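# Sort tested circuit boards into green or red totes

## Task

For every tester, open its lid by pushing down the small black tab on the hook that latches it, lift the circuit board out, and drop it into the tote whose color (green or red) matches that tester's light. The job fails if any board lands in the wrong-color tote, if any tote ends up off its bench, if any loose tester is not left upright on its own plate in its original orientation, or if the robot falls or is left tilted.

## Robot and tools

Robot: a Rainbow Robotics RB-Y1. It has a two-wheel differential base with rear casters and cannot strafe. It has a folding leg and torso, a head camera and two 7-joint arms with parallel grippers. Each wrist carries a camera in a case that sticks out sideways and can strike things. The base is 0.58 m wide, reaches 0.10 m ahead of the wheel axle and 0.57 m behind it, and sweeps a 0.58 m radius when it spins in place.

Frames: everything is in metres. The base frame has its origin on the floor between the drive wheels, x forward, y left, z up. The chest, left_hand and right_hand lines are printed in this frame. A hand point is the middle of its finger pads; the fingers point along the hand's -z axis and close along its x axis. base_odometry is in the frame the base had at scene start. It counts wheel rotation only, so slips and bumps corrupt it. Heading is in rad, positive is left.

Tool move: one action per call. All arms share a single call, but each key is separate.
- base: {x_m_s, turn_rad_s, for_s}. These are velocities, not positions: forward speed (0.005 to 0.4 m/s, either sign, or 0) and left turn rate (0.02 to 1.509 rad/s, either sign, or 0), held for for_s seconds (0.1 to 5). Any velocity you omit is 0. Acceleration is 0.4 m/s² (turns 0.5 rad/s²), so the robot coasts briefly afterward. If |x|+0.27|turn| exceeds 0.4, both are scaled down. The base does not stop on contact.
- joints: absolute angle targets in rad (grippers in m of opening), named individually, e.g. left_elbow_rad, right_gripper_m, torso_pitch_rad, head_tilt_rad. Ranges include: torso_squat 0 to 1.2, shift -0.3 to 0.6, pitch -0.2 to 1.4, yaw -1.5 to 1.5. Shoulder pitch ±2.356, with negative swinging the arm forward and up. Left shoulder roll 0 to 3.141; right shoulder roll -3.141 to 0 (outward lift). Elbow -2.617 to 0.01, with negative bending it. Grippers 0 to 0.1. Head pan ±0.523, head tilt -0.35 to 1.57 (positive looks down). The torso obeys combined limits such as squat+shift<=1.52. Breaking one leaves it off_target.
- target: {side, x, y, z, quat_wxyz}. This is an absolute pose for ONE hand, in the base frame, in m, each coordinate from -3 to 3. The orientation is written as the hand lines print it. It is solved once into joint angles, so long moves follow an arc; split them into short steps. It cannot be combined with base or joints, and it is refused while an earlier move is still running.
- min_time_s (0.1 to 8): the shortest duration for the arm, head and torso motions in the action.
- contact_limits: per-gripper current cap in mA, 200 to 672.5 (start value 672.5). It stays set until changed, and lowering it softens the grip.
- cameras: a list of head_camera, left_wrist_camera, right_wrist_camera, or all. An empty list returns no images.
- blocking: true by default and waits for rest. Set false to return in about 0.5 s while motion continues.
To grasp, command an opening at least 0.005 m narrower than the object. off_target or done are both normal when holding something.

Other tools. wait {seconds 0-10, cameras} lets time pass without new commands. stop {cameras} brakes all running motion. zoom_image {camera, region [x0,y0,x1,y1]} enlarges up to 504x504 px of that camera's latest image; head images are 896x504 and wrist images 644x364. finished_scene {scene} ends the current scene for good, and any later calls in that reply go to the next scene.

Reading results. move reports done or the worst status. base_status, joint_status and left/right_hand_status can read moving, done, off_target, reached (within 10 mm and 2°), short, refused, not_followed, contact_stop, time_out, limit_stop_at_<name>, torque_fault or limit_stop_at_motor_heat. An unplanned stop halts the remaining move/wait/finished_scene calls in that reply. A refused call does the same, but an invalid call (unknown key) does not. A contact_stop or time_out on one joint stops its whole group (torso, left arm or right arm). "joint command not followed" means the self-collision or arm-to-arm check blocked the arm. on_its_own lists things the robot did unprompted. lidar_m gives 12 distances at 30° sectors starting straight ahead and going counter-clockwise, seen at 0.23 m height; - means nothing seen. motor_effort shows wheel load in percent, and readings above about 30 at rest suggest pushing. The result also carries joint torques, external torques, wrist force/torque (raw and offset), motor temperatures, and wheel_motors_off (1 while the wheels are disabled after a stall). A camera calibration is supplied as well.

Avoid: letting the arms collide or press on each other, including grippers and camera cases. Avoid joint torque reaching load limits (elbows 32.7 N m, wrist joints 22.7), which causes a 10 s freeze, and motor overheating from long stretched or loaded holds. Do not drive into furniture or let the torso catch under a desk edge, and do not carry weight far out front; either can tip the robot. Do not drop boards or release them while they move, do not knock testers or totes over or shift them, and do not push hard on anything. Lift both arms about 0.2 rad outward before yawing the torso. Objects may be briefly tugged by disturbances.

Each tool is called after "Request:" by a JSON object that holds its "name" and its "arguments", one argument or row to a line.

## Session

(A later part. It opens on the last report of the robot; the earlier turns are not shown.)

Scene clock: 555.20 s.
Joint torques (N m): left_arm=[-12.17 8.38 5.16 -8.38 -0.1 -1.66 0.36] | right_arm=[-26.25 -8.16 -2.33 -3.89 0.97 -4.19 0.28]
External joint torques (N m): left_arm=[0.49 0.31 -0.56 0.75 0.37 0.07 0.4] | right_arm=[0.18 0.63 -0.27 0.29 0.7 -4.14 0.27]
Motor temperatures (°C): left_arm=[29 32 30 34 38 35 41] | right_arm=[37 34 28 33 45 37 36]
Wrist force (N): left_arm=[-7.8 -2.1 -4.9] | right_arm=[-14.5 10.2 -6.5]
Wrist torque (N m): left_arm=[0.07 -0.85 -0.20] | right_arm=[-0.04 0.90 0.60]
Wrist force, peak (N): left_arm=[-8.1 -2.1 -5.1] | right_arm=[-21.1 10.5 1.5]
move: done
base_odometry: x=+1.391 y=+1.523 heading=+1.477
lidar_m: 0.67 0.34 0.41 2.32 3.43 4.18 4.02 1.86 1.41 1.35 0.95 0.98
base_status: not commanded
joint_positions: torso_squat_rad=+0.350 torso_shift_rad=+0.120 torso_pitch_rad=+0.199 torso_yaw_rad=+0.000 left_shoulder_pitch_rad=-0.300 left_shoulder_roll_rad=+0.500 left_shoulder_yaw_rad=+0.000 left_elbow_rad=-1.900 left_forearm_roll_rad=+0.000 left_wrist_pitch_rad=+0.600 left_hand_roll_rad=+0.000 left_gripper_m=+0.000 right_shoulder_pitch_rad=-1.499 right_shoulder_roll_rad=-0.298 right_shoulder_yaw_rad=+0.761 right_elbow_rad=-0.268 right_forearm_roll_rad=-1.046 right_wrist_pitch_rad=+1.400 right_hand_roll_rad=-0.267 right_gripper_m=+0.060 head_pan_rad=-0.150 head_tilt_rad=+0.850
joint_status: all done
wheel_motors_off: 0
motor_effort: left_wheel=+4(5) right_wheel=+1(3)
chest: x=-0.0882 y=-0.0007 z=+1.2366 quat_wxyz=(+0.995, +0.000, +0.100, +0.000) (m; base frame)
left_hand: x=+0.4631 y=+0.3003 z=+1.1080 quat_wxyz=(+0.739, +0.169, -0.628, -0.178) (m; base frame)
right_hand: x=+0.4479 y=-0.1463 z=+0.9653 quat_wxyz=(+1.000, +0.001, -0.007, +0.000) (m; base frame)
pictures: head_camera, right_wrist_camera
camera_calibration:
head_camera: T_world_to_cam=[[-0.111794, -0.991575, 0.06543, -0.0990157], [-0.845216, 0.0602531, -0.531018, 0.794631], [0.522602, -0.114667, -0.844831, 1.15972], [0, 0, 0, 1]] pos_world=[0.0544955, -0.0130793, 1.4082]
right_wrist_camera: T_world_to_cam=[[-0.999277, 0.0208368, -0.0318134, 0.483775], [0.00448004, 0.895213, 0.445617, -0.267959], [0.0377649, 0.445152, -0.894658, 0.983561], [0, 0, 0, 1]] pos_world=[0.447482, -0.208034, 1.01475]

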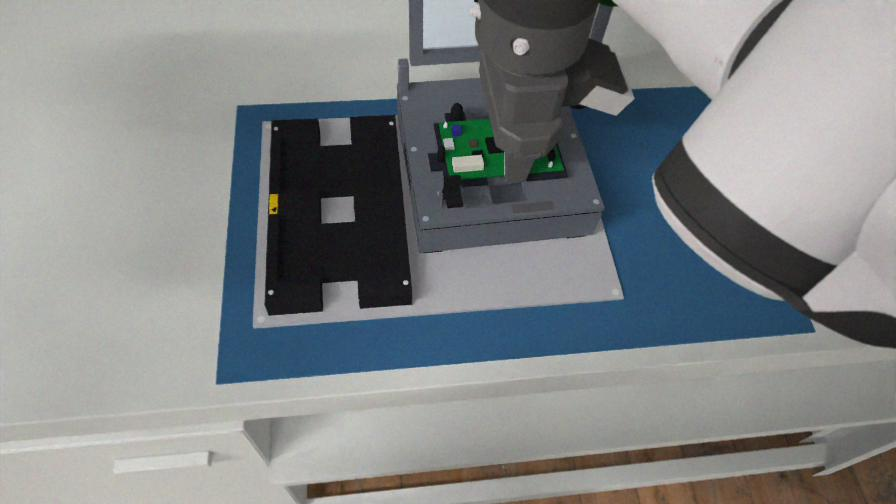

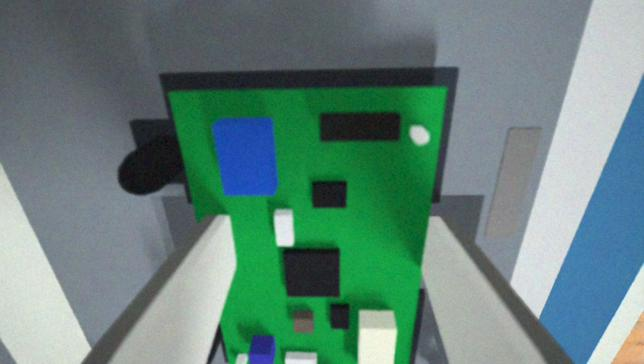

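Request:
{"name": "move", "arguments": {
  "joints": {"right_gripper_m":0.098},
  "cameras": []
}}

Request:
{"name": "move", "arguments": {
  "target": {"side":"right","x":0.44,"y":-0.146,"z":1.06,"quat_wxyz":[1,0,0,0]},
  "min_time_s": 1,
  "cameras": []
}}

Request:
{"name": "move", "arguments": {
  "joints": {"torso_pitch_rad":0.3,"torso_squat_rad":0.4},
  "cameras": []
}}

Request:
{"name": "move", "arguments": {
  "target": {"side":"right","x":0.449,"y":-0.146,"z":1.01,"quat_wxyz":[1,0,0,0]},
  "cameras": ["right_wrist_camera","head_camera"]
}}

Request:
{"name": "zoom_image", "arguments": {
  "camera": "right_wrist_camera",
  "region": [130, 50, 530, 350]
}}

Scene clock: 588.30 s.
Joint torques (N m): left_arm=[-11.94 8.17 5 -8.38 -0.18 -1.65 0.4] | right_arm=[-25.14 -8.25 -2.31 -3.82 0.31 -0.43 0.26]
External joint torques (N m): left_arm=[0.71 0.09 -0.72 0.75 0.29 0.07 0.44] | right_arm=[1.28 0.54 -0.25 0.37 0.05 -0.35 0.26]
Motor temperatures (°C): left_arm=[29 32 30 34 38 35 41] | right_arm=[37 34 28 33 45 37 36]
Wrist force (N): left_arm=[-7.8 -2.0 -4.9] | right_arm=[2.1 11.0 -13.0]
Wrist torque (N m): left_arm=[0.04 -0.84 -0.20] | right_arm=[-0.07 0.84 0.54]
Wrist force, peak (N): left_arm=[-8.2 -2.2 -4.8] | right_arm=[-16.3 10.4 -3.7]
move: done
base_odometry: x=+1.391 y=+1.523 heading=+1.477
lidar_m: 0.67 0.33 0.41 2.32 3.43 4.18 4.01 1.87 1.41 1.36 0.95 0.97
base_status: not commanded
joint_positions: torso_squat_rad=+0.350 torso_shift_rad=+0.120 torso_pitch_rad=+0.200 torso_yaw_rad=+0.000 left_shoulder_pitch_rad=-0.300 left_shoulder_roll_rad=+0.500 left_shoulder_yaw_rad=+0.000 left_elbow_rad=-1.900 left_forearm_roll_rad=+0.000 left_wrist_pitch_rad=+0.600 left_hand_roll_rad=+0.000 left_gripper_m=+0.000 right_shoulder_pitch_rad=-1.499 right_shoulder_roll_rad=-0.298 right_shoulder_yaw_rad=+0.761 right_elbow_rad=-0.268 right_forearm_roll_rad=-1.046 right_wrist_pitch_rad=+1.399 right_hand_roll_rad=-0.267 right_gripper_m=+0.098 head_pan_rad=-0.150 head_tilt_rad=+0.850
joint_status: all done
wheel_motors_off: 0
motor_effort: left_wheel=+4(5) right_wheel=+0(3)
chest: x=-0.0880 y=-0.0007 z=+1.2366 quat_wxyz=(+0.995, +0.000, +0.100, +0.000) (m; base frame)
left_hand: x=+0.4633 y=+0.3003 z=+1.1078 quat_wxyz=(+0.739, +0.169, -0.628, -0.178) (m; base frame)
right_hand: x=+0.4483 y=-0.1462 z=+0.9653 quat_wxyz=(+1.000, +0.001, -0.008, +0.000) (m; base frame)
pictures: none
No camera images: "cameras" was empty.

Scene clock: 589.80 s.
Joint torques (N m): left_arm=[-12.09 7.93 5.35 -8.42 -0.2 -1.61 0.38] | right_arm=[-24.62 -8.97 -6.13 -4.17 -0.2 -0.13 -0.07]
External joint torques (N m): left_arm=[0.57 -0.15 -0.37 0.71 0.27 0.11 0.42] | right_arm=[1.73 0.3 -0.59 0.19 -0.45 -0.11 -0.06]
Motor temperatures (°C): left_arm=[29 32 30 34 38 35 41] | right_arm=[37 34 28 33 45 37 36]
Wrist force (N): left_arm=[-7.8 -2.4 -4.8] | right_arm=[2.6 10.7 -12.6]
Wrist torque (N m): left_arm=[0.09 -0.84 -0.19] | right_arm=[-0.04 0.88 0.50]
Wrist force, peak (N): left_arm=[-8.0 -2.2 -5.0] | right_arm=[2.4 11.2 -13.7]
move: done
base_odometry: x=+1.391 y=+1.523 heading=+1.477
lidar_m: 0.68 0.33 0.41 2.32 3.43 4.18 4.02 1.87 1.40 1.35 0.95 0.98
base_status: not commanded
joint_positions: torso_squat_rad=+0.350 torso_shift_rad=+0.120 torso_pitch_rad=+0.200 torso_yaw_rad=+0.000 left_shoulder_pitch_rad=-0.300 left_shoulder_roll_rad=+0.500 left_shoulder_yaw_rad=+0.000 left_elbow_rad=-1.900 left_forearm_roll_rad=+0.000 left_wrist_pitch_rad=+0.600 left_hand_roll_rad=+0.000 left_gripper_m=+0.000 right_shoulder_pitch_rad=-1.502 right_shoulder_roll_rad=-0.499 right_shoulder_yaw_rad=+0.721 right_elbow_rad=-0.729 right_forearm_roll_rad=-1.085 right_wrist_pitch_rad=+1.711 right_hand_roll_rad=-0.477 right_gripper_m=+0.098 head_pan_rad=-0.150 head_tilt_rad=+0.850
joint_status: all done
wheel_motors_off: 0
motor_effort: left_wheel=+4(5) right_wheel=+0(2)
chest: x=-0.0880 y=-0.0007 z=+1.2366 quat_wxyz=(+0.995, +0.000, +0.100, +0.000) (m; base frame)
left_hand: x=+0.4633 y=+0.3003 z=+1.1078 quat_wxyz=(+0.739, +0.169, -0.628, -0.178) (m; base frame)
right_hand: x=+0.4397 y=-0.1460 z=+1.0602 quat_wxyz=(+1.000, +0.000, +0.003, +0.000) (m; base frame)
right_hand_status: reached (checked arc, planned for 1.0 s): 0 mm and 0.3 deg off.
pictures: none
No camera images: "cameras" was empty.

Scene clock: 590.93 s.
Joint torques (N m): left_arm=[-10.33 7.92 4.98 -8.59 -0.19 -1.57 0.36] | right_arm=[-23.9 -8.61 -6.09 -4.2 -0.28 0.02 -0.09]
External joint torques (N m): left_arm=[0.74 -0.03 -0.66 0.74 0.27 0.13 0.4] | right_arm=[1.9 0.37 -0.66 0.32 -0.44 -0.15 -0.08]
Motor temperatures (°C): left_arm=[29 32 30 34 38 35 41] | right_arm=[37 34 28 33 45 37 36]
Wrist force (N): left_arm=[-7.6 -2.0 -5.3] | right_arm=[3.1 10.8 -13.0]
Wrist torque (N m): left_arm=[0.05 -0.83 -0.18] | right_arm=[-0.05 0.87 0.55]
Wrist force, peak (N): left_arm=[-8.3 -2.4 -5.4] | right_arm=[2.9 10.9 -13.5]
move: done
base_odometry: x=+1.391 y=+1.523 heading=+1.477
lidar_m: 0.68 0.34 0.41 2.33 3.44 4.18 4.02 1.88 1.41 1.36 0.95 0.97
base_status: not commanded
joint_positions: torso_squat_rad=+0.400 torso_shift_rad=+0.120 torso_pitch_rad=+0.300 torso_yaw_rad=+0.000 left_shoulder_pitch_rad=-0.300 left_shoulder_roll_rad=+0.500 left_shoulder_yaw_rad=+0.000 left_elbow_rad=-1.900 left_forearm_roll_rad=+0.000 left_wrist_pitch_rad=+0.600 left_hand_roll_rad=+0.000 left_gripper_m=+0.000 right_shoulder_pitch_rad=-1.502 right_shoulder_roll_rad=-0.499 right_shoulder_yaw_rad=+0.721 right_elbow_rad=-0.729 right_forearm_roll_rad=-1.085 right_wrist_pitch_rad=+1.711 right_hand_roll_rad=-0.477 right_gripper_m=+0.098 head_pan_rad=-0.150 head_tilt_rad=+0.850
joint_status: all done
wheel_motors_off: 0
motor_effort: left_wheel=+3(5) right_wheel=-1(2)
chest: x=-0.0594 y=-0.0007 z=+1.2162 quat_wxyz=(+0.989, +0.000, +0.149, +0.000) (m; base frame)
left_hand: x=+0.4762 y=+0.3003 z=+1.0329 quat_wxyz=(+0.769, +0.160, -0.590, -0.186) (m; base frame)
right_hand: x=+0.4480 y=-0.1460 z=+0.9879 quat_wxyz=(+0.999, +0.000, +0.053, +0.000) (m; base frame)
pictures: none
No camera images: "cameras" was empty.

Scene clock: 592.33 s.
Joint torques (N m): left_arm=[-10.47 8.2 5.04 -8.57 -0.12 -1.65 0.43] | right_arm=[-22.28 -8.86 -7.77 -3.91 0.01 0.06 -0.02]
External joint torques (N m): left_arm=[0.6 0.24 -0.6 0.75 0.34 0.04 0.47] | right_arm=[2.67 0.18 -0.48 0.55 -0.23 0.07 -0.02]
Motor temperatures (°C): left_arm=[29 32 30 34 38 35 41] | right_arm=[37 34 28 33 45 37 36]
Wrist force (N): left_arm=[-7.8 -2.2 -5.4] | right_arm=[2.5 10.5 -13.0]
Wrist torque (N m): left_arm=[0.09 -0.86 -0.19] | right_arm=[-0.02 0.86 0.51]
Wrist force, peak (N): left_arm=[-8.3 -2.0 -5.6] | right_arm=[2.9 11.5 -13.2]
move: done
base_odometry: x=+1.391 y=+1.523 heading=+1.477
lidar_m: 0.67 0.33 0.41 2.32 3.44 4.18 4.02 1.87 1.40 1.36 0.95 0.97
base_status: not commanded
joint_positions: torso_squat_rad=+0.400 torso_shift_rad=+0.120 torso_pitch_rad=+0.300 torso_yaw_rad=+0.000 left_shoulder_pitch_rad=-0.300 left_shoulder_roll_rad=+0.500 left_shoulder_yaw_rad=+0.000 left_elbow_rad=-1.900 left_forearm_roll_rad=+0.000 left_wrist_pitch_rad=+0.600 left_hand_roll_rad=+0.000 left_gripper_m=+0.000 right_shoulder_pitch_rad=-1.434 right_shoulder_roll_rad=-0.599 right_shoulder_yaw_rad=+0.701 right_elbow_rad=-1.025 right_forearm_roll_rad=-1.076 right_wrist_pitch_rad=+1.733 right_hand_roll_rad=-0.618 right_gripper_m=+0.098 head_pan_rad=-0.150 head_tilt_rad=+0.850
joint_status: all done
wheel_motors_off: 0
motor_effort: left_wheel=+2(4) right_wheel=-2(3)
chest: x=-0.0594 y=-0.0007 z=+1.2162 quat_wxyz=(+0.989, +0.000, +0.149, +0.000) (m; base frame)
left_hand: x=+0.4762 y=+0.3003 z=+1.0329 quat_wxyz=(+0.769, +0.160, -0.590, -0.186) (m; base frame)
right_hand: x=+0.4486 y=-0.1458 z=+1.0105 quat_wxyz=(+1.000, +0.000, +0.003, +0.000) (m; base frame)
right_hand_status: reached (checked arc, planned for 0.6 s): 1 mm and 0.3 deg off.
pictures: head_camera, right_wrist_camera
camera_calibration:
head_camera: T_world_to_cam=[[-0.10457, -0.991586, 0.0762996, -0.107239], [-0.894227, 0.0601726, -0.443551, 0.698835], [0.435228, -0.114611, -0.892995, 1.18081], [0, 0, 0, 1]] pos_world=[0.0997812, -0.013053, 1.37261]
right_wrist_camera: T_world_to_cam=[[-0.999746, 0.0192685, -0.0116559, 0.465579], [0.0120953, 0.896036, 0.443816, -0.290035], [0.0189958, 0.443563, -0.896042, 1.03332], [0, 0, 0, 1]] pos_world=[0.449341, -0.20743, 1.06004]

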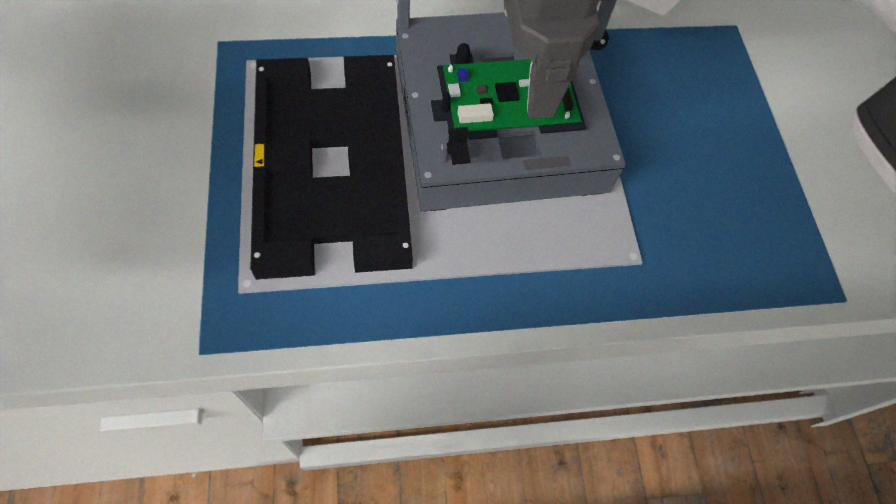

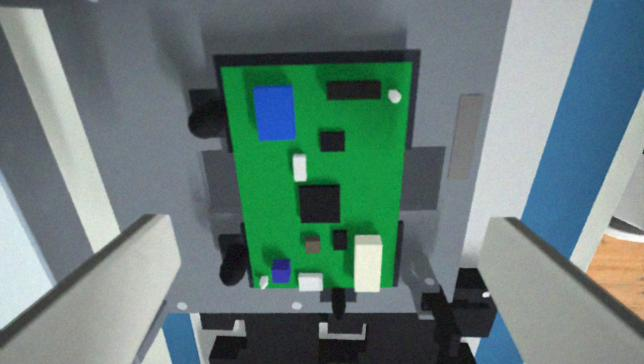

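Scaled by 1.260 from the camera's 644x364 image, which has a finer 1265x715 frame.

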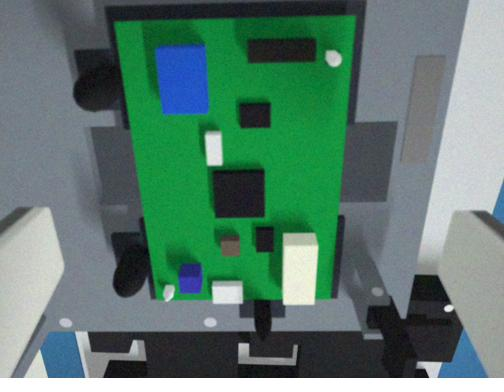

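Request:
{"name": "move", "arguments": {
  "joints": {"right_gripper_m":0.081},
  "cameras": []
}}

Request:
{"name": "move", "arguments": {
  "target": {"side":"right","x":0.452,"y":-0.146,"z":0.97,"quat_wxyz":[1,0,0,0]},
  "min_time_s": 1,
  "cameras": ["right_wrist_camera"]
}}

Request:
{"name": "zoom_image", "arguments": {
  "camera": "right_wrist_camera",
  "region": [110, 50, 510, 364]
}}

Scene clock: 606.23 s.
Joint torques (N m): left_arm=[-10.56 7.74 5.09 -8.67 -0.13 -1.58 0.34] | right_arm=[-22.46 -8.88 -7.63 -3.95 0.03 0.03 0.02]
External joint torques (N m): left_arm=[0.52 -0.22 -0.56 0.65 0.33 0.11 0.38] | right_arm=[2.49 0.17 -0.33 0.52 -0.22 0.04 0.02]
Motor temperatures (°C): left_arm=[29 32 30 34 38 35 41] | right_arm=[37 34 28 33 45 37 36]
Wrist force (N): left_arm=[-7.6 -2.1 -5.4] | right_arm=[2.4 10.8 -13.2]
Wrist torque (N m): left_arm=[0.07 -0.82 -0.19] | right_arm=[-0.04 0.84 0.52]
Wrist force, peak (N): left_arm=[-8.1 -2.1 -5.7] | right_arm=[2.5 10.9 -13.4]
move: done
base_odometry: x=+1.391 y=+1.523 heading=+1.477
lidar_m: 0.69 0.33 0.41 2.33 3.43 4.18 4.03 1.87 1.41 1.36 0.94 0.97
base_status: not commanded
joint_positions: torso_squat_rad=+0.400 torso_shift_rad=+0.120 torso_pitch_rad=+0.300 torso_yaw_rad=+0.000 left_shoulder_pitch_rad=-0.300 left_shoulder_roll_rad=+0.500 left_shoulder_yaw_rad=+0.000 left_elbow_rad=-1.900 left_forearm_roll_rad=+0.000 left_wrist_pitch_rad=+0.600 left_hand_roll_rad=+0.000 left_gripper_m=+0.000 right_shoulder_pitch_rad=-1.434 right_shoulder_roll_rad=-0.599 right_shoulder_yaw_rad=+0.701 right_elbow_rad=-1.025 right_forearm_roll_rad=-1.076 right_wrist_pitch_rad=+1.733 right_hand_roll_rad=-0.618 right_gripper_m=+0.081 head_pan_rad=-0.150 head_tilt_rad=+0.850
joint_status: all done
wheel_motors_off: 0
motor_effort: left_wheel=+4(4) right_wheel=-2(3)
chest: x=-0.0594 y=-0.0007 z=+1.2162 quat_wxyz=(+0.989, +0.000, +0.149, +0.000) (m; base frame)
left_hand: x=+0.4762 y=+0.3003 z=+1.0329 quat_wxyz=(+0.769, +0.160, -0.590, -0.186) (m; base frame)
right_hand: x=+0.4486 y=-0.1458 z=+1.0105 quat_wxyz=(+1.000, +0.000, +0.003, +0.000) (m; base frame)
pictures: none
No camera images: "cameras" was empty.

Scene clock: 607.57 s.
Joint torques (N m): left_arm=[-10.44 8.17 4.85 -8.7 -0.1 -1.53 0.42] | right_arm=[-21.63 -6.55 -5.31 -3.31 0.29 -0.3 0.3]
External joint torques (N m): left_arm=[0.64 0.22 -0.79 0.62 0.36 0.17 0.46] | right_arm=[3.27 2.32 1.55 1.32 0.03 -0.27 0.3]
Motor temperatures (°C): left_arm=[29 32 30 34 38 35 41] | right_arm=[37 34 28 33 45 37 36]
Wrist force (N): left_arm=[-7.9 -2.0 -5.4] | right_arm=[2.0 11.0 -13.1]
Wrist torque (N m): left_arm=[0.05 -0.86 -0.19] | right_arm=[-0.05 0.81 0.53]
Wrist force, peak (N): left_arm=[-8.0 -2.0 -5.5] | right_arm=[2.3 11.1 -13.3]
move: done
base_odometry: x=+1.391 y=+1.523 heading=+1.477
lidar_m: 0.67 0.34 0.41 2.32 3.43 4.18 4.02 1.87 1.41 1.35 0.94 0.98
base_status: not commanded
joint_positions: torso_squat_rad=+0.400 torso_shift_rad=+0.120 torso_pitch_rad=+0.300 torso_yaw_rad=+0.000 left_shoulder_pitch_rad=-0.300 left_shoulder_roll_rad=+0.500 left_shoulder_yaw_rad=+0.000 left_elbow_rad=-1.900 left_forearm_roll_rad=+0.000 left_wrist_pitch_rad=+0.600 left_hand_roll_rad=+0.000 left_gripper_m=+0.000 right_shoulder_pitch_rad=-1.391 right_shoulder_roll_rad=-0.558 right_shoulder_yaw_rad=+0.727 right_elbow_rad=-0.952 right_forearm_roll_rad=-1.038 right_wrist_pitch_rad=+1.634 right_hand_roll_rad=-0.581 right_gripper_m=+0.081 head_pan_rad=-0.150 head_tilt_rad=+0.850
joint_status: all done
wheel_motors_off: 0
motor_effort: left_wheel=+4(4) right_wheel=-2(3)
chest: x=-0.0594 y=-0.0007 z=+1.2162 quat_wxyz=(+0.989, +0.000, +0.149, +0.000) (m; base frame)
left_hand: x=+0.4762 y=+0.3003 z=+1.0329 quat_wxyz=(+0.769, +0.160, -0.590, -0.186) (m; base frame)
right_hand: x=+0.4520 y=-0.1462 z=+0.9705 quat_wxyz=(+1.000, +0.000, -0.001, +0.000) (m; base frame)
right_hand_status: reached (checked arc, planned for 1.0 s): 1 mm and 0.1 deg off.
pictures: right_wrist_camera
camera_calibration:
right_wrist_camera: T_world_to_cam=[[-0.999602, 0.020628, -0.0192286, 0.475969], [0.00994471, 0.895907, 0.44413, -0.271317], [0.0263885, 0.443762, -0.895756, 0.994012], [0, 0, 0, 1]] pos_world=[0.452248, -0.207848, 1.02004]

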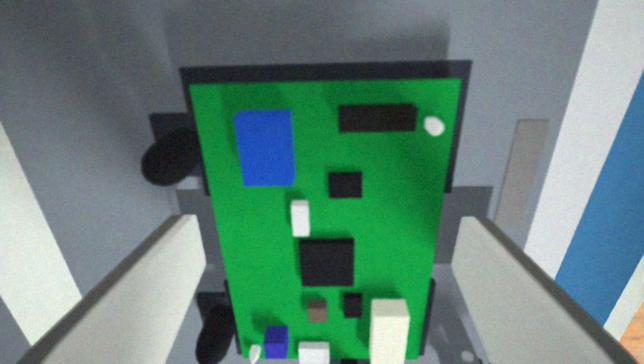

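Scaled by 1.260 from the camera's 644x364 image, which has a finer 1265x715 frame.

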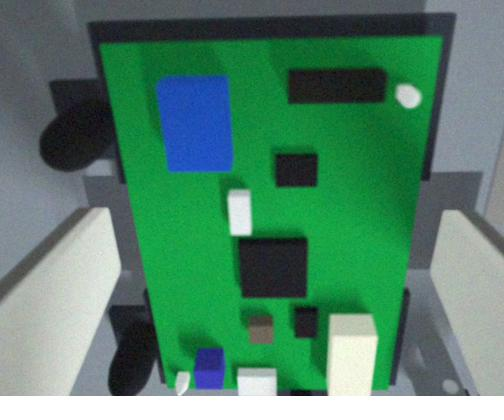

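Request:
{"name": "move", "arguments": {
  "target": {"side":"right","x":0.452,"y":-0.146,"z":0.948,"quat_wxyz":[1,0,0,0]},
  "min_time_s": 1.5,
  "cameras": []
}}

Request:
{"name": "move", "arguments": {
  "joints": {"right_gripper_m":0.058},
  "cameras": ["right_wrist_camera","head_camera"]
}}

Scene clock: 613.93 s.
Joint torques (N m): left_arm=[-10.54 8.12 4.89 -8.63 -0.2 -1.6 0.41] | right_arm=[-20.53 -7.91 -4.78 -2.51 0.89 0.1 0.24]
External joint torques (N m): left_arm=[0.54 0.16 -0.76 0.69 0.26 0.1 0.45] | right_arm=[4.31 0.8 1.71 2.17 0.63 0.13 0.24]
Motor temperatures (°C): left_arm=[29 32 30 34 38 35 41] | right_arm=[37 34 28 33 45 37 36]
Wrist force (N): left_arm=[-7.7 -2.0 -5.4] | right_arm=[2.5 13.8 -13.3]
Wrist torque (N m): left_arm=[0.05 -0.84 -0.17] | right_arm=[0.05 0.82 0.67]
Wrist force, peak (N): left_arm=[-8.1 -2.1 -5.5] | right_arm=[2.7 14.0 -13.3]
move: done
base_odometry: x=+1.391 y=+1.523 heading=+1.477
lidar_m: 0.68 0.34 0.41 2.32 3.44 4.18 4.02 1.87 1.41 1.36 0.96 0.97
base_status: not commanded
joint_positions: torso_squat_rad=+0.400 torso_shift_rad=+0.120 torso_pitch_rad=+0.300 torso_yaw_rad=+0.000 left_shoulder_pitch_rad=-0.300 left_shoulder_roll_rad=+0.500 left_shoulder_yaw_rad=+0.000 left_elbow_rad=-1.900 left_forearm_roll_rad=+0.000 left_wrist_pitch_rad=+0.600 left_hand_roll_rad=+0.000 left_gripper_m=+0.000 right_shoulder_pitch_rad=-1.373 right_shoulder_roll_rad=-0.529 right_shoulder_yaw_rad=+0.740 right_elbow_rad=-0.897 right_forearm_roll_rad=-1.022 right_wrist_pitch_rad=+1.581 right_hand_roll_rad=-0.556 right_gripper_m=+0.081 head_pan_rad=-0.150 head_tilt_rad=+0.850
joint_status: all done
wheel_motors_off: 0
motor_effort: left_wheel=+3(4) right_wheel=-2(3)
chest: x=-0.0595 y=-0.0007 z=+1.2162 quat_wxyz=(+0.989, +0.000, +0.149, +0.000) (m; base frame)
left_hand: x=+0.4762 y=+0.3004 z=+1.0330 quat_wxyz=(+0.769, +0.160, -0.590, -0.186) (m; base frame)
right_hand: x=+0.4523 y=-0.1457 z=+0.9487 quat_wxyz=(+1.000, +0.000, -0.001, +0.000) (m; base frame)
right_hand_status: reached (checked arc, planned for 1.5 s): 1 mm and 0.1 deg off.
pictures: none
No camera images: "cameras" was empty.

Scene clock: 614.67 s.
Joint torques (N m): left_arm=[-10.38 7.96 4.85 -8.61 -0.19 -1.56 0.38] | right_arm=[-20.67 -7.91 -5.03 -2.63 0.23 0.65 0.21]
External joint torques (N m): left_arm=[0.7 0 -0.8 0.71 0.27 0.14 0.42] | right_arm=[4.19 0.81 1.46 2.05 -0.03 0.68 0.21]
Motor temperatures (°C): left_arm=[29 32 30 34 38 35 41] | right_arm=[37 34 28 33 45 37 36]
Wrist force (N): left_arm=[-7.8 -2.3 -5.5] | right_arm=[5.8 12.8 -12.6]
Wrist torque (N m): left_arm=[0.09 -0.85 -0.17] | right_arm=[-0.01 0.81 0.74]
Wrist force, peak (N): left_arm=[-8.0 -2.2 -5.3] | right_arm=[6.6 12.8 -13.2]
move: off_target
base_odometry: x=+1.391 y=+1.523 heading=+1.477
lidar_m: 0.67 0.33 0.40 2.32 3.43 4.18 4.02 1.86 1.40 1.36 0.95 0.97
base_status: not commanded
joint_positions: torso_squat_rad=+0.400 torso_shift_rad=+0.120 torso_pitch_rad=+0.300 torso_yaw_rad=+0.000 left_shoulder_pitch_rad=-0.300 left_shoulder_roll_rad=+0.500 left_shoulder_yaw_rad=+0.000 left_elbow_rad=-1.900 left_forearm_roll_rad=+0.000 left_wrist_pitch_rad=+0.600 left_hand_roll_rad=+0.000 left_gripper_m=+0.000 right_shoulder_pitch_rad=-1.373 right_shoulder_roll_rad=-0.529 right_shoulder_yaw_rad=+0.740 right_elbow_rad=-0.897 right_forearm_roll_rad=-1.022 right_wrist_pitch_rad=+1.581 right_hand_roll_rad=-0.556 right_gripper_m=+0.070 head_pan_rad=-0.150 head_tilt_rad=+0.850
joint_status: right_gripper_m off_target (ended at +0.070, target +0.058)
wheel_motors_off: 0
motor_effort: left_wheel=+3(3) right_wheel=-2(2)
chest: x=-0.0595 y=-0.0007 z=+1.2162 quat_wxyz=(+0.989, +0.000, +0.149, +0.000) (m; base frame)
left_hand: x=+0.4762 y=+0.3004 z=+1.0330 quat_wxyz=(+0.769, +0.160, -0.590, -0.186) (m; base frame)
right_hand: x=+0.4523 y=-0.1458 z=+0.9487 quat_wxyz=(+1.000, +0.000, -0.001, +0.000) (m; base frame)
pictures: head_camera, right_wrist_camera
camera_calibration:
head_camera: T_world_to_cam=[[-0.104545, -0.99159, 0.0762867, -0.107221], [-0.894171, 0.0601413, -0.443668, 0.698933], [0.435349, -0.114597, -0.892938, 1.18078], [0, 0, 0, 1]] pos_world=[0.0997041, -0.0130399, 1.37264]
right_wrist_camera: T_world_to_cam=[[-0.999624, 0.0200257, -0.0187448, 0.475296], [0.00960481, 0.895653, 0.444651, -0.262402], [0.0256932, 0.444303, -0.895508, 0.974366], [0, 0, 0, 1]] pos_world=[0.452603, -0.207411, 0.99814]

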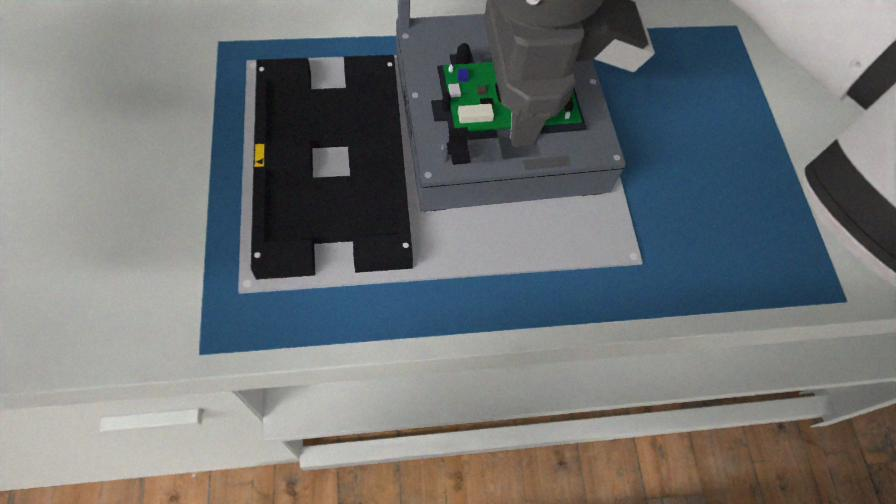

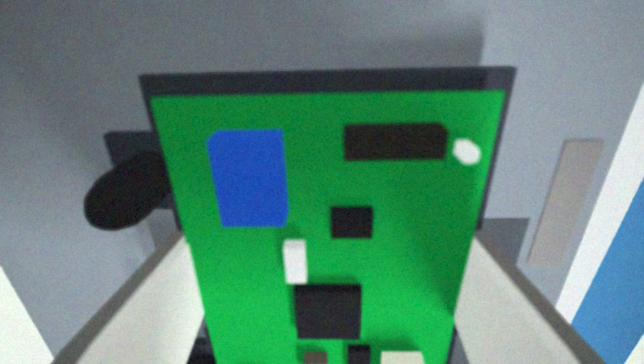

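Request:
{"name": "move", "arguments": {
  "target": {"side":"right","x":0.452,"y":-0.146,"z":0.975,"quat_wxyz":[1,0,0,0]},
  "min_time_s": 1.5,
  "cameras": ["right_wrist_camera","head_camera"]
}}

Request:
{"name": "move", "arguments": {
  "target": {"side":"right","x":0.44,"y":-0.146,"z":1.06,"quat_wxyz":[1,0,0,0]},
  "min_time_s": 1.5,
  "cameras": ["right_wrist_camera","head_camera"]
}}

Scene clock: 621.37 s.
Joint torques (N m): left_arm=[-10.59 8.14 4.85 -8.57 -0.16 -1.56 0.48] | right_arm=[-24.41 -10.26 -8.02 -4.59 -0.27 0.15 -0.35]
External joint torques (N m): left_arm=[0.48 0.18 -0.8 0.75 0.3 0.14 0.53] | right_arm=[0.53 -1.38 -1.16 0.03 -0.53 0.17 -0.35]
Motor temperatures (°C): left_arm=[29 32 30 34 38 35 41] | right_arm=[37 34 28 33 45 37 36]
Wrist force (N): left_arm=[-8.1 -2.1 -5.2] | right_arm=[2.2 10.8 -13.4]
Wrist torque (N m): left_arm=[0.08 -0.88 -0.19] | right_arm=[-0.04 0.82 0.54]
Wrist force, peak (N): left_arm=[-8.2 -2.1 -5.4] | right_arm=[8.1 15.5 -20.1]
move: done
base_odometry: x=+1.391 y=+1.523 heading=+1.477
lidar_m: 0.68 0.33 0.41 2.32 3.43 4.18 4.01 1.86 1.41 1.36 0.94 0.97
base_status: not commanded
joint_positions: torso_squat_rad=+0.400 torso_shift_rad=+0.120 torso_pitch_rad=+0.300 torso_yaw_rad=+0.000 left_shoulder_pitch_rad=-0.300 left_shoulder_roll_rad=+0.500 left_shoulder_yaw_rad=+0.000 left_elbow_rad=-1.900 left_forearm_roll_rad=+0.000 left_wrist_pitch_rad=+0.600 left_hand_roll_rad=+0.000 left_gripper_m=+0.000 right_shoulder_pitch_rad=-1.398 right_shoulder_roll_rad=-0.560 right_shoulder_yaw_rad=+0.725 right_elbow_rad=-0.953 right_forearm_roll_rad=-1.042 right_wrist_pitch_rad=+1.645 right_hand_roll_rad=-0.582 right_gripper_m=+0.070 head_pan_rad=-0.150 head_tilt_rad=+0.850
joint_status: all done
wheel_motors_off: 0
motor_effort: left_wheel=+3(4) right_wheel=-1(3)
chest: x=-0.0594 y=-0.0007 z=+1.2162 quat_wxyz=(+0.989, +0.000, +0.149, +0.000) (m; base frame)
left_hand: x=+0.4762 y=+0.3004 z=+1.0329 quat_wxyz=(+0.769, +0.160, -0.590, -0.186) (m; base frame)
right_hand: x=+0.4520 y=-0.1458 z=+0.9747 quat_wxyz=(+1.000, +0.000, +0.000, +0.000) (m; base frame)
right_hand_status: reached (checked arc, planned for 1.5 s): 0 mm and 0.0 deg off.
pictures: head_camera, right_wrist_camera
camera_calibration:
head_camera: T_world_to_cam=[[-0.104497, -0.991595, 0.0762918, -0.107215], [-0.894242, 0.0601128, -0.443528, 0.698819], [0.435214, -0.114571, -0.893007, 1.18082], [0, 0, 0, 1]] pos_world=[0.0998014, -0.0130355, 1.3726]
right_wrist_camera: T_world_to_cam=[[-0.999669, 0.0198031, -0.0164119, 0.473158], [0.0104615, 0.896004, 0.443922, -0.273547], [0.0234962, 0.443603, -0.895915, 0.999068], [0, 0, 0, 1]] pos_world=[0.452389, -0.20746, 1.02428]

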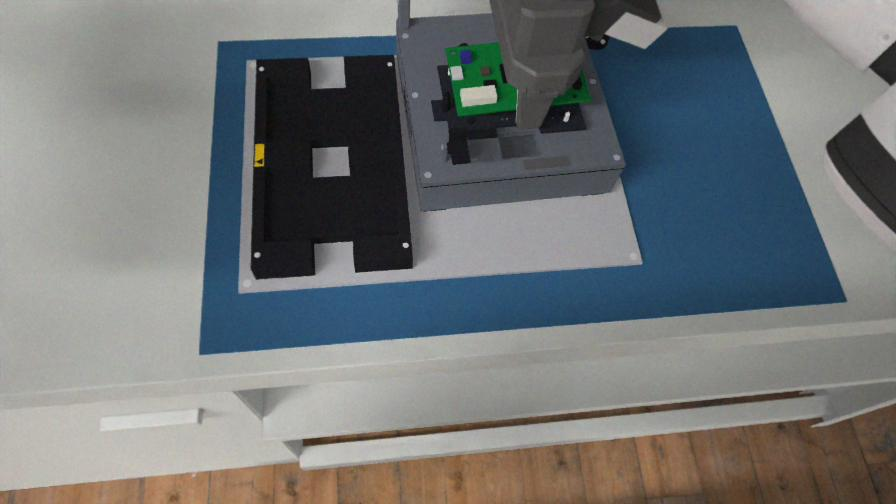

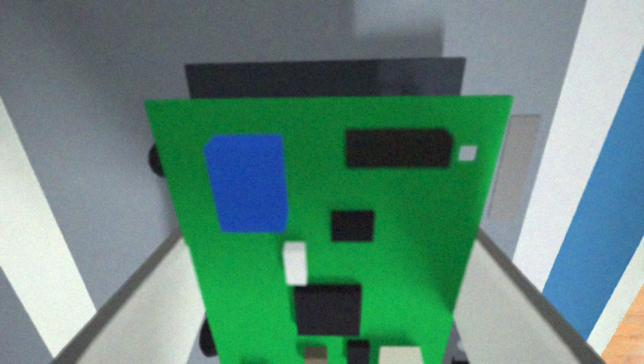

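Scene clock: 623.20 s.
Joint torques (N m): left_arm=[-10.63 8.18 4.93 -8.67 -0.14 -1.64 0.36] | right_arm=[-23.55 -10.14 -8.97 -3.98 -0.19 0.18 -0.29]
External joint torques (N m): left_arm=[0.45 0.23 -0.71 0.66 0.32 0.05 0.4] | right_arm=[1.14 -1.01 -1.14 0.17 -0.44 0.2 -0.29]
Motor temperatures (°C): left_arm=[29 32 30 34 38 35 41] | right_arm=[37 34 28 33 45 37 36]
Wrist force (N): left_arm=[-8.1 -2.0 -5.3] | right_arm=[2.3 10.7 -13.4]
Wrist torque (N m): left_arm=[0.06 -0.89 -0.19] | right_arm=[-0.05 0.86 0.52]
Wrist force, peak (N): left_arm=[-8.1 -2.1 -5.6] | right_arm=[2.1 11.2 -13.8]
move: done
base_odometry: x=+1.391 y=+1.523 heading=+1.477
lidar_m: 0.68 0.33 0.40 2.32 3.45 4.18 4.02 1.87 1.40 1.35 0.94 0.98
base_status: not commanded
joint_positions: torso_squat_rad=+0.400 torso_shift_rad=+0.120 torso_pitch_rad=+0.300 torso_yaw_rad=+0.000 left_shoulder_pitch_rad=-0.300 left_shoulder_roll_rad=+0.500 left_shoulder_yaw_rad=+0.000 left_elbow_rad=-1.900 left_forearm_roll_rad=+0.000 left_wrist_pitch_rad=+0.600 left_hand_roll_rad=+0.000 left_gripper_m=+0.000 right_shoulder_pitch_rad=-1.478 right_shoulder_roll_rad=-0.654 right_shoulder_yaw_rad=+0.662 right_elbow_rad=-1.138 right_forearm_roll_rad=-1.124 right_wrist_pitch_rad=+1.849 right_hand_roll_rad=-0.683 right_gripper_m=+0.070 head_pan_rad=-0.150 head_tilt_rad=+0.850
joint_status: all done
wheel_motors_off: 0
motor_effort: left_wheel=+3(3) right_wheel=+0(3)
chest: x=-0.0594 y=-0.0007 z=+1.2162 quat_wxyz=(+0.989, +0.000, +0.149, +0.000) (m; base frame)
left_hand: x=+0.4762 y=+0.3004 z=+1.0329 quat_wxyz=(+0.769, +0.160, -0.590, -0.186) (m; base frame)
right_hand: x=+0.4400 y=-0.1459 z=+1.0599 quat_wxyz=(+1.000, +0.000, +0.000, +0.000) (m; base frame)
right_hand_status: reached (checked arc, planned for 1.5 s): 0 mm and 0.0 deg off.
pictures: head_camera, right_wrist_camera
camera_calibration:
head_camera: T_world_to_cam=[[-0.104497, -0.991595, 0.0762916, -0.107215], [-0.894242, 0.0601131, -0.443528, 0.698818], [0.435214, -0.11457, -0.893008, 1.18082], [0, 0, 0, 1]] pos_world=[0.0998018, -0.0130358, 1.3726]
right_wrist_camera: T_world_to_cam=[[-0.999664, 0.0198902, -0.0166513, 0.462835], [0.0104331, 0.896001, 0.443929, -0.311187], [0.0237494, 0.443606, -0.895907, 1.07555], [0, 0, 0, 1]] pos_world=[0.440383, -0.207501, 1.10944]

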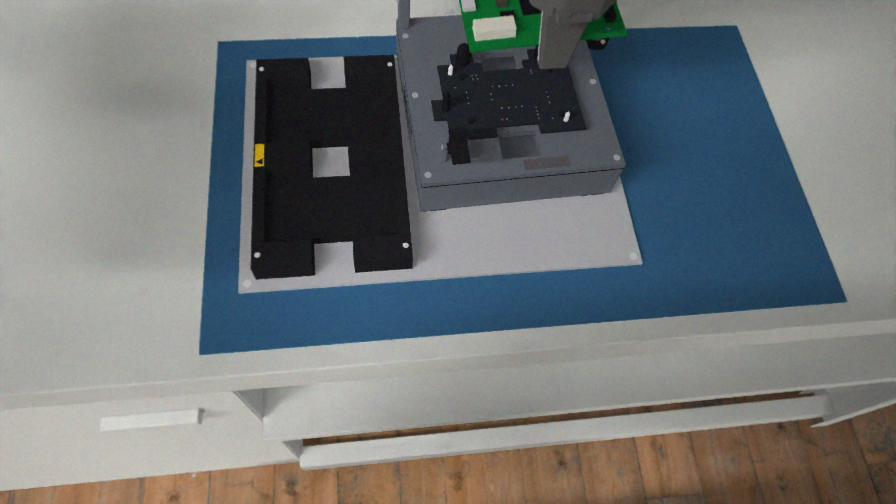

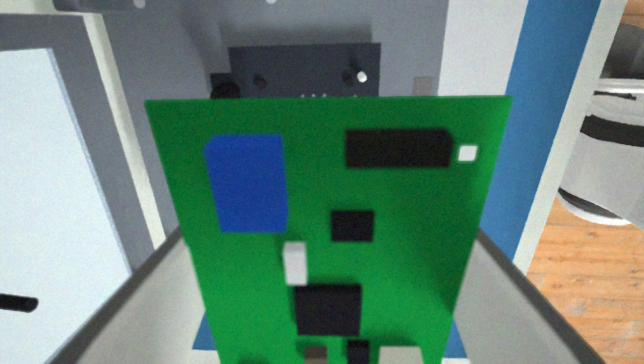

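Request:
{"name": "move", "arguments": {
  "target": {"side":"right","x":0.36,"y":-0.22,"z":1.12,"quat_wxyz":[1,0,0,0]},
  "min_time_s": 1.2,
  "cameras": []
}}

Request:
{"name": "move", "arguments": {
  "base": {"x_m_s":-0.3,"for_s":2.1},
  "joints": {"torso_pitch_rad":0.15,"head_tilt_rad":0.5,"head_pan_rad":0,"left_shoulder_roll_rad":0.35},
  "cameras": []
}}

Request:
{"name": "move", "arguments": {
  "base": {"turn_rad_s":0.8,"for_s":3.2},
  "cameras": ["head_camera"]
}}

Scene clock: 634.77 s.
Joint torques (N m): left_arm=[-10.62 8.08 4.92 -8.61 -0.09 -1.58 0.44] | right_arm=[-17.03 -10.39 -8.84 -1.33 0.05 -0.01 -0.07]
External joint torques (N m): left_arm=[0.46 0.12 -0.73 0.71 0.37 0.12 0.48] | right_arm=[2.73 -0.02 1.32 -0.21 -0.18 0 -0.07]
Motor temperatures (°C): left_arm=[29 32 30 34 38 35 41] | right_arm=[37 34 28 33 45 37 36]
Wrist force (N): left_arm=[-7.7 -2.0 -5.5] | right_arm=[2.3 10.7 -13.5]
Wrist torque (N m): left_arm=[0.08 -0.83 -0.18] | right_arm=[-0.05 0.85 0.53]
Wrist force, peak (N): left_arm=[-8.2 -1.8 -5.4] | right_arm=[2.1 11.1 -13.9]
move: done
base_odometry: x=+1.391 y=+1.523 heading=+1.477
lidar_m: 0.68 0.33 0.41 2.32 3.43 4.18 4.02 1.87 1.40 1.36 0.95 0.98
base_status: not commanded
joint_positions: torso_squat_rad=+0.400 torso_shift_rad=+0.120 torso_pitch_rad=+0.300 torso_yaw_rad=+0.000 left_shoulder_pitch_rad=-0.300 left_shoulder_roll_rad=+0.500 left_shoulder_yaw_rad=+0.000 left_elbow_rad=-1.900 left_forearm_roll_rad=+0.000 left_wrist_pitch_rad=+0.600 left_hand_roll_rad=+0.000 left_gripper_m=+0.000 right_shoulder_pitch_rad=-1.391 right_shoulder_roll_rad=-1.106 right_shoulder_yaw_rad=+0.680 right_elbow_rad=-1.688 right_forearm_roll_rad=-1.499 right_wrist_pitch_rad=+1.888 right_hand_roll_rad=-0.893 right_gripper_m=+0.070 head_pan_rad=-0.150 head_tilt_rad=+0.850
joint_status: all done
wheel_motors_off: 0
motor_effort: left_wheel=+3(3) right_wheel=-1(3)
chest: x=-0.0594 y=-0.0007 z=+1.2162 quat_wxyz=(+0.989, +0.000, +0.149, +0.000) (m; base frame)
left_hand: x=+0.4762 y=+0.3004 z=+1.0329 quat_wxyz=(+0.769, +0.160, -0.590, -0.186) (m; base frame)
right_hand: x=+0.3601 y=-0.2199 z=+1.1202 quat_wxyz=(+1.000, +0.000, +0.000, +0.000) (m; base frame)
right_hand_status: reached (checked arc, planned for 1.2 s): 0 mm and 0.0 deg off.
pictures: none
No camera images: "cameras" was empty.

Scene clock: 638.20 s.
Joint torques (N m): left_arm=[-12.74 5.21 4.1 -8.9 -0.18 -1.65 0.41] | right_arm=[-17.99 -9.54 -9.71 -0.27 0.25 -0.15 -0.14]
External joint torques (N m): left_arm=[0.69 -0.64 0 0.74 0.16 0.2 0.46] | right_arm=[1.99 -0.11 0.3 0 -0.2 0.05 -0.15]
Motor temperatures (°C): left_arm=[29 32 30 34 38 35 41] | right_arm=[37 34 28 33 45 37 36]
Wrist force (N): left_arm=[-8.2 -1.2 -4.5] | right_arm=[1.3 10.7 -13.3]
Wrist torque (N m): left_arm=[0.02 -0.86 -0.18] | right_arm=[-0.05 0.81 0.55]
Wrist force, peak (N): left_arm=[-8.4 -1.6 -6.1] | right_arm=[2.9 10.9 -14.1]
move: done
base_odometry: x=+1.333 y=+0.895 heading=+1.477
lidar_m: 0.93 0.94 1.49 3.29 3.44 3.47 3.39 1.85 1.38 1.34 1.27 1.33
base_status: done (sent for 2.1 of 2.1 s)
joint_positions: torso_squat_rad=+0.400 torso_shift_rad=+0.120 torso_pitch_rad=+0.150 torso_yaw_rad=+0.000 left_shoulder_pitch_rad=-0.300 left_shoulder_roll_rad=+0.350 left_shoulder_yaw_rad=+0.000 left_elbow_rad=-1.900 left_forearm_roll_rad=+0.000 left_wrist_pitch_rad=+0.600 left_hand_roll_rad=+0.000 left_gripper_m=+0.000 right_shoulder_pitch_rad=-1.391 right_shoulder_roll_rad=-1.106 right_shoulder_yaw_rad=+0.681 right_elbow_rad=-1.688 right_forearm_roll_rad=-1.499 right_wrist_pitch_rad=+1.888 right_hand_roll_rad=-0.893 right_gripper_m=+0.070 head_pan_rad=+0.000 head_tilt_rad=+0.500
joint_status: all done
wheel_motors_off: 0
motor_effort: left_wheel=+1(23) right_wheel=+3(25)
chest: x=-0.1047 y=-0.0007 z=+1.2266 quat_wxyz=(+0.997, +0.000, +0.075, +0.000) (m; base frame)
left_hand: x=+0.4507 y=+0.2614 z=+1.1080 quat_wxyz=(+0.737, +0.112, -0.653, -0.134) (m; base frame)
right_hand: x=+0.3245 y=-0.2200 z=+1.1942 quat_wxyz=(+0.997, +0.000, -0.075, +0.000) (m; base frame)
pictures: none
No camera images: "cameras" was empty.

Scene clock: 643.30 s.
Joint torques (N m): left_arm=[-12.91 5.26 4.31 -8.89 -0.13 -1.79 0.37] | right_arm=[-17.96 -9.39 -9.7 -0.24 0.23 -0.15 -0.16]
External joint torques (N m): left_arm=[0.51 -0.59 0.21 0.74 0.21 0.06 0.42] | right_arm=[2.02 0.04 0.31 0.04 -0.23 0.05 -0.17]
Motor temperatures (°C): left_arm=[29 32 30 34 38 35 41] | right_arm=[37 34 29 33 45 36 36]
Wrist force (N): left_arm=[-8.4 -1.5 -4.5] | right_arm=[1.2 10.3 -13.5]
Wrist torque (N m): left_arm=[0.04 -0.87 -0.18] | right_arm=[-0.02 0.79 0.53]
Wrist force, peak (N): left_arm=[-8.5 -1.2 -5.0] | right_arm=[1.3 11.3 -13.4]
move: done
base_odometry: x=+1.333 y=+0.895 heading=-2.246
lidar_m: 3.58 3.39 1.95 1.38 1.31 1.35 1.27 0.96 0.97 1.21 3.30 3.39
base_status: done (sent for 3.2 of 3.2 s)
joint_positions: torso_squat_rad=+0.400 torso_shift_rad=+0.120 torso_pitch_rad=+0.150 torso_yaw_rad=+0.000 left_shoulder_pitch_rad=-0.300 left_shoulder_roll_rad=+0.350 left_shoulder_yaw_rad=+0.000 left_elbow_rad=-1.900 left_forearm_roll_rad=+0.000 left_wrist_pitch_rad=+0.600 left_hand_roll_rad=+0.000 left_gripper_m=+0.000 right_shoulder_pitch_rad=-1.391 right_shoulder_roll_rad=-1.106 right_shoulder_yaw_rad=+0.681 right_elbow_rad=-1.688 right_forearm_roll_rad=-1.499 right_wrist_pitch_rad=+1.888 right_hand_roll_rad=-0.893 right_gripper_m=+0.070 head_pan_rad=+0.000 head_tilt_rad=+0.500
joint_status: not commanded
wheel_motors_off: 0
motor_effort: left_wheel=+0(24) right_wheel=+4(24)
chest: x=-0.1047 y=-0.0007 z=+1.2266 quat_wxyz=(+0.997, +0.000, +0.075, +0.000) (m; base frame)
left_hand: x=+0.4507 y=+0.2614 z=+1.1080 quat_wxyz=(+0.737, +0.112, -0.653, -0.134) (m; base frame)
right_hand: x=+0.3245 y=-0.2200 z=+1.1942 quat_wxyz=(+0.997, +0.000, -0.075, +0.000) (m; base frame)
pictures: head_camera
camera_calibration:
head_camera: T_world_to_cam=[[0.0177921, -0.998761, 0.0464816, -0.0676398], [-0.572848, -0.048285, -0.818238, 1.1913], [0.819469, -0.0120687, -0.572997, 0.796706], [0, 0, 0, 1]] pos_world=[0.0307613, -0.000418941, 1.43442]

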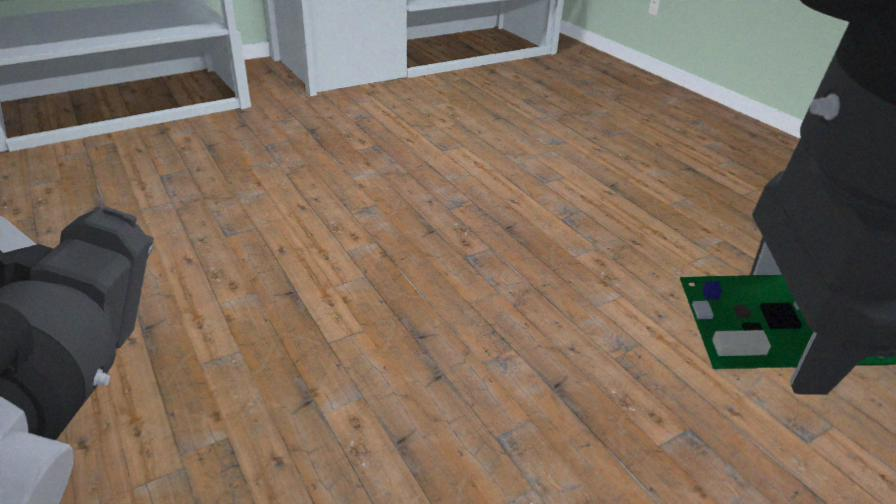

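Request:
{"name": "move", "arguments": {
  "base": {"x_m_s":0.4,"for_s":3.8},
  "joints": {"head_tilt_rad":0.35},
  "cameras": ["head_camera"]
}}

Scene clock: 651.63 s.
Joint torques (N m): left_arm=[-12.36 5.15 4.34 -8.86 -0.13 -1.74 0.38] | right_arm=[-18.3 -9.61 -9.43 -0.14 0.2 -0.25 -0.12]
External joint torques (N m): left_arm=[1.06 -0.69 0.23 0.78 0.21 0.1 0.42] | right_arm=[1.68 -0.18 0.58 0.14 -0.25 -0.04 -0.12]
Motor temperatures (°C): left_arm=[29 32 30 34 38 35 41] | right_arm=[37 34 29 33 45 36 36]
Wrist force (N): left_arm=[-8.1 -1.3 -4.5] | right_arm=[1.1 10.8 -13.4]
Wrist torque (N m): left_arm=[0.04 -0.84 -0.18] | right_arm=[-0.06 0.77 0.53]
Wrist force, peak (N): left_arm=[-8.7 -1.1 -5.3] | right_arm=[1.4 11.1 -13.7]
move: done
base_odometry: x=+0.383 y=-0.291 heading=-2.246
lidar_m: 2.23 2.08 2.36 2.22 2.12 2.18 2.77 2.18 2.74 2.62 2.49 2.56
base_status: done (sent for 3.8 of 3.8 s)
joint_positions: torso_squat_rad=+0.400 torso_shift_rad=+0.120 torso_pitch_rad=+0.150 torso_yaw_rad=+0.000 left_shoulder_pitch_rad=-0.300 left_shoulder_roll_rad=+0.350 left_shoulder_yaw_rad=+0.000 left_elbow_rad=-1.900 left_forearm_roll_rad=+0.000 left_wrist_pitch_rad=+0.600 left_hand_roll_rad=+0.000 left_gripper_m=+0.000 right_shoulder_pitch_rad=-1.391 right_shoulder_roll_rad=-1.106 right_shoulder_yaw_rad=+0.681 right_elbow_rad=-1.688 right_forearm_roll_rad=-1.499 right_wrist_pitch_rad=+1.888 right_hand_roll_rad=-0.893 right_gripper_m=+0.070 head_pan_rad=+0.000 head_tilt_rad=+0.350
joint_status: all done
wheel_motors_off: 0
motor_effort: left_wheel=+1(26) right_wheel=-2(29)
chest: x=-0.1046 y=-0.0007 z=+1.2266 quat_wxyz=(+0.997, +0.000, +0.075, +0.000) (m; base frame)
left_hand: x=+0.4508 y=+0.2614 z=+1.1079 quat_wxyz=(+0.737, +0.112, -0.653, -0.134) (m; base frame)
right_hand: x=+0.3245 y=-0.2200 z=+1.1942 quat_wxyz=(+0.997, +0.000, -0.075, +0.000) (m; base frame)
pictures: head_camera
camera_calibration:
head_camera: T_world_to_cam=[[0.0105114, -0.998762, 0.0486183, -0.0710627], [-0.444233, -0.0482237, -0.894613, 1.30668], [0.89585, -0.0121942, -0.44419, 0.617647], [0, 0, 0, 1]] pos_world=[0.0278988, -0.000430014, 1.44678]

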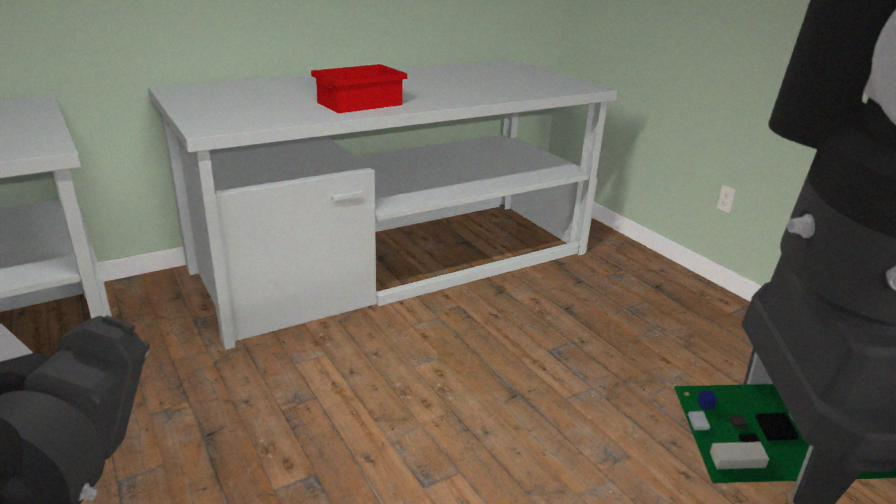

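Request:
{"name": "move", "arguments": {
  "base": {"x_m_s":0.4,"for_s":4.3},
  "cameras": []
}}

Request:
{"name": "move", "arguments": {
  "base": {"turn_rad_s":0.5,"for_s":1.13},
  "joints": {"head_tilt_rad":0.6},
  "cameras": ["head_camera"]
}}

Scene clock: 677.27 s.
Joint torques (N m): left_arm=[-12.66 5.21 4.08 -8.88 -0.17 -1.7 0.41] | right_arm=[-18.13 -9.29 -9.42 -0.3 0.19 -0.18 -0.09]
External joint torques (N m): left_arm=[0.76 -0.63 -0.02 0.76 0.16 0.15 0.46] | right_arm=[1.85 0.14 0.59 -0.02 -0.26 0.02 -0.1]
Motor temperatures (°C): left_arm=[29 32 30 34 38 35 41] | right_arm=[36 34 29 32 45 36 36]
Wrist force (N): left_arm=[-8.3 -1.5 -4.5] | right_arm=[1.1 10.8 -13.3]
Wrist torque (N m): left_arm=[0.06 -0.88 -0.17] | right_arm=[-0.05 0.78 0.53]
Wrist force, peak (N): left_arm=[-8.5 -1.2 -5.1] | right_arm=[1.8 10.8 -13.8]
move: done
base_odometry: x=-0.693 y=-1.634 heading=-2.246
lidar_m: 1.38 0.66 0.68 1.08 2.18 3.12 3.86 3.74 2.36 1.66 1.57 1.33
base_status: done (sent for 4.3 of 4.3 s)
joint_positions: torso_squat_rad=+0.400 torso_shift_rad=+0.120 torso_pitch_rad=+0.150 torso_yaw_rad=+0.000 left_shoulder_pitch_rad=-0.300 left_shoulder_roll_rad=+0.350 left_shoulder_yaw_rad=+0.000 left_elbow_rad=-1.900 left_forearm_roll_rad=+0.000 left_wrist_pitch_rad=+0.600 left_hand_roll_rad=+0.000 left_gripper_m=+0.000 right_shoulder_pitch_rad=-1.391 right_shoulder_roll_rad=-1.106 right_shoulder_yaw_rad=+0.681 right_elbow_rad=-1.688 right_forearm_roll_rad=-1.499 right_wrist_pitch_rad=+1.888 right_hand_roll_rad=-0.893 right_gripper_m=+0.070 head_pan_rad=+0.000 head_tilt_rad=+0.350
joint_status: not commanded
wheel_motors_off: 0
motor_effort: left_wheel=+0(25) right_wheel=-1(20)
chest: x=-0.1046 y=-0.0007 z=+1.2266 quat_wxyz=(+0.997, +0.000, +0.075, +0.000) (m; base frame)
left_hand: x=+0.4508 y=+0.2614 z=+1.1079 quat_wxyz=(+0.737, +0.112, -0.653, -0.134) (m; base frame)
right_hand: x=+0.3245 y=-0.2200 z=+1.1942 quat_wxyz=(+0.997, +0.000, -0.075, +0.000) (m; base frame)
pictures: none
No camera images: "cameras" was empty.

Scene clock: 679.70 s.
Joint torques (N m): left_arm=[-12.51 5.19 4.38 -8.88 -0.18 -1.81 0.42] | right_arm=[-18.44 -9.67 -9.58 -0.23 0.31 -0.26 -0.06]
External joint torques (N m): left_arm=[0.91 -0.66 0.27 0.76 0.15 0.03 0.47] | right_arm=[1.55 -0.24 0.43 0.05 -0.14 -0.06 -0.07]
Motor temperatures (°C): left_arm=[29 32 30 34 38 35 41] | right_arm=[36 34 29 32 45 36 36]
Wrist force (N): left_arm=[-8.4 -1.0 -4.6] | right_arm=[1.3 10.7 -13.6]
Wrist torque (N m): left_arm=[0.00 -0.88 -0.18] | right_arm=[-0.05 0.81 0.52]
Wrist force, peak (N): left_arm=[-8.7 -1.2 -4.8] | right_arm=[1.7 11.1 -13.6]
move: done
base_odometry: x=-0.693 y=-1.634 heading=-1.679
lidar_m: 0.66 0.68 1.08 2.49 3.15 3.78 3.71 2.26 1.66 1.60 1.34 1.36
base_status: done (sent for 1.13 of 1.13 s)
joint_positions: torso_squat_rad=+0.400 torso_shift_rad=+0.120 torso_pitch_rad=+0.150 torso_yaw_rad=+0.000 left_shoulder_pitch_rad=-0.300 left_shoulder_roll_rad=+0.350 left_shoulder_yaw_rad=+0.000 left_elbow_rad=-1.900 left_forearm_roll_rad=+0.000 left_wrist_pitch_rad=+0.600 left_hand_roll_rad=+0.000 left_gripper_m=+0.000 right_shoulder_pitch_rad=-1.391 right_shoulder_roll_rad=-1.106 right_shoulder_yaw_rad=+0.681 right_elbow_rad=-1.688 right_forearm_roll_rad=-1.499 right_wrist_pitch_rad=+1.888 right_hand_roll_rad=-0.893 right_gripper_m=+0.070 head_pan_rad=+0.000 head_tilt_rad=+0.600
joint_status: all done
wheel_motors_off: 0
motor_effort: left_wheel=+0(26) right_wheel=+2(23)
chest: x=-0.1046 y=-0.0007 z=+1.2266 quat_wxyz=(+0.997, +0.000, +0.075, +0.000) (m; base frame)
left_hand: x=+0.4508 y=+0.2614 z=+1.1079 quat_wxyz=(+0.737, +0.112, -0.653, -0.134) (m; base frame)
right_hand: x=+0.3245 y=-0.2200 z=+1.1942 quat_wxyz=(+0.997, +0.000, -0.075, +0.000) (m; base frame)
pictures: head_camera
camera_calibration:
head_camera: T_world_to_cam=[[0.0224359, -0.998759, 0.0444606, -0.0645222], [-0.651705, -0.0483351, -0.756931, 1.10002], [0.75814, -0.0119928, -0.651981, 0.905646], [0, 0, 0, 1]] pos_world=[0.0317329, -0.000411046, 1.42598]

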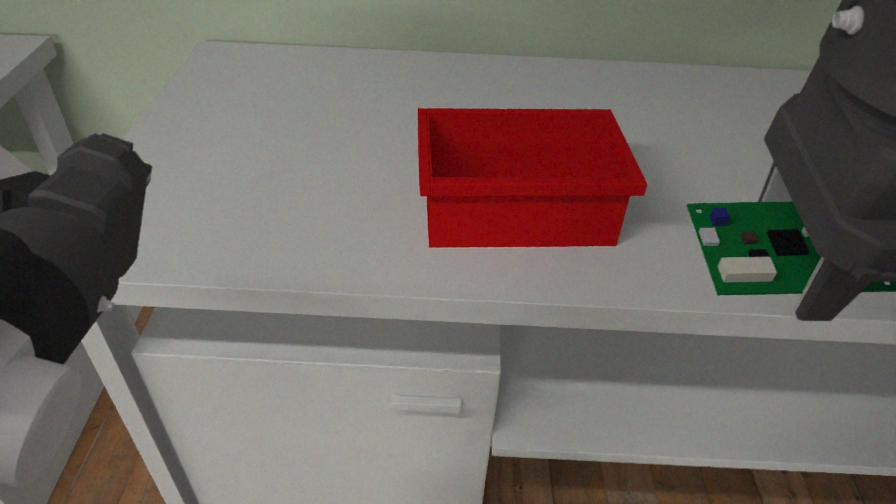

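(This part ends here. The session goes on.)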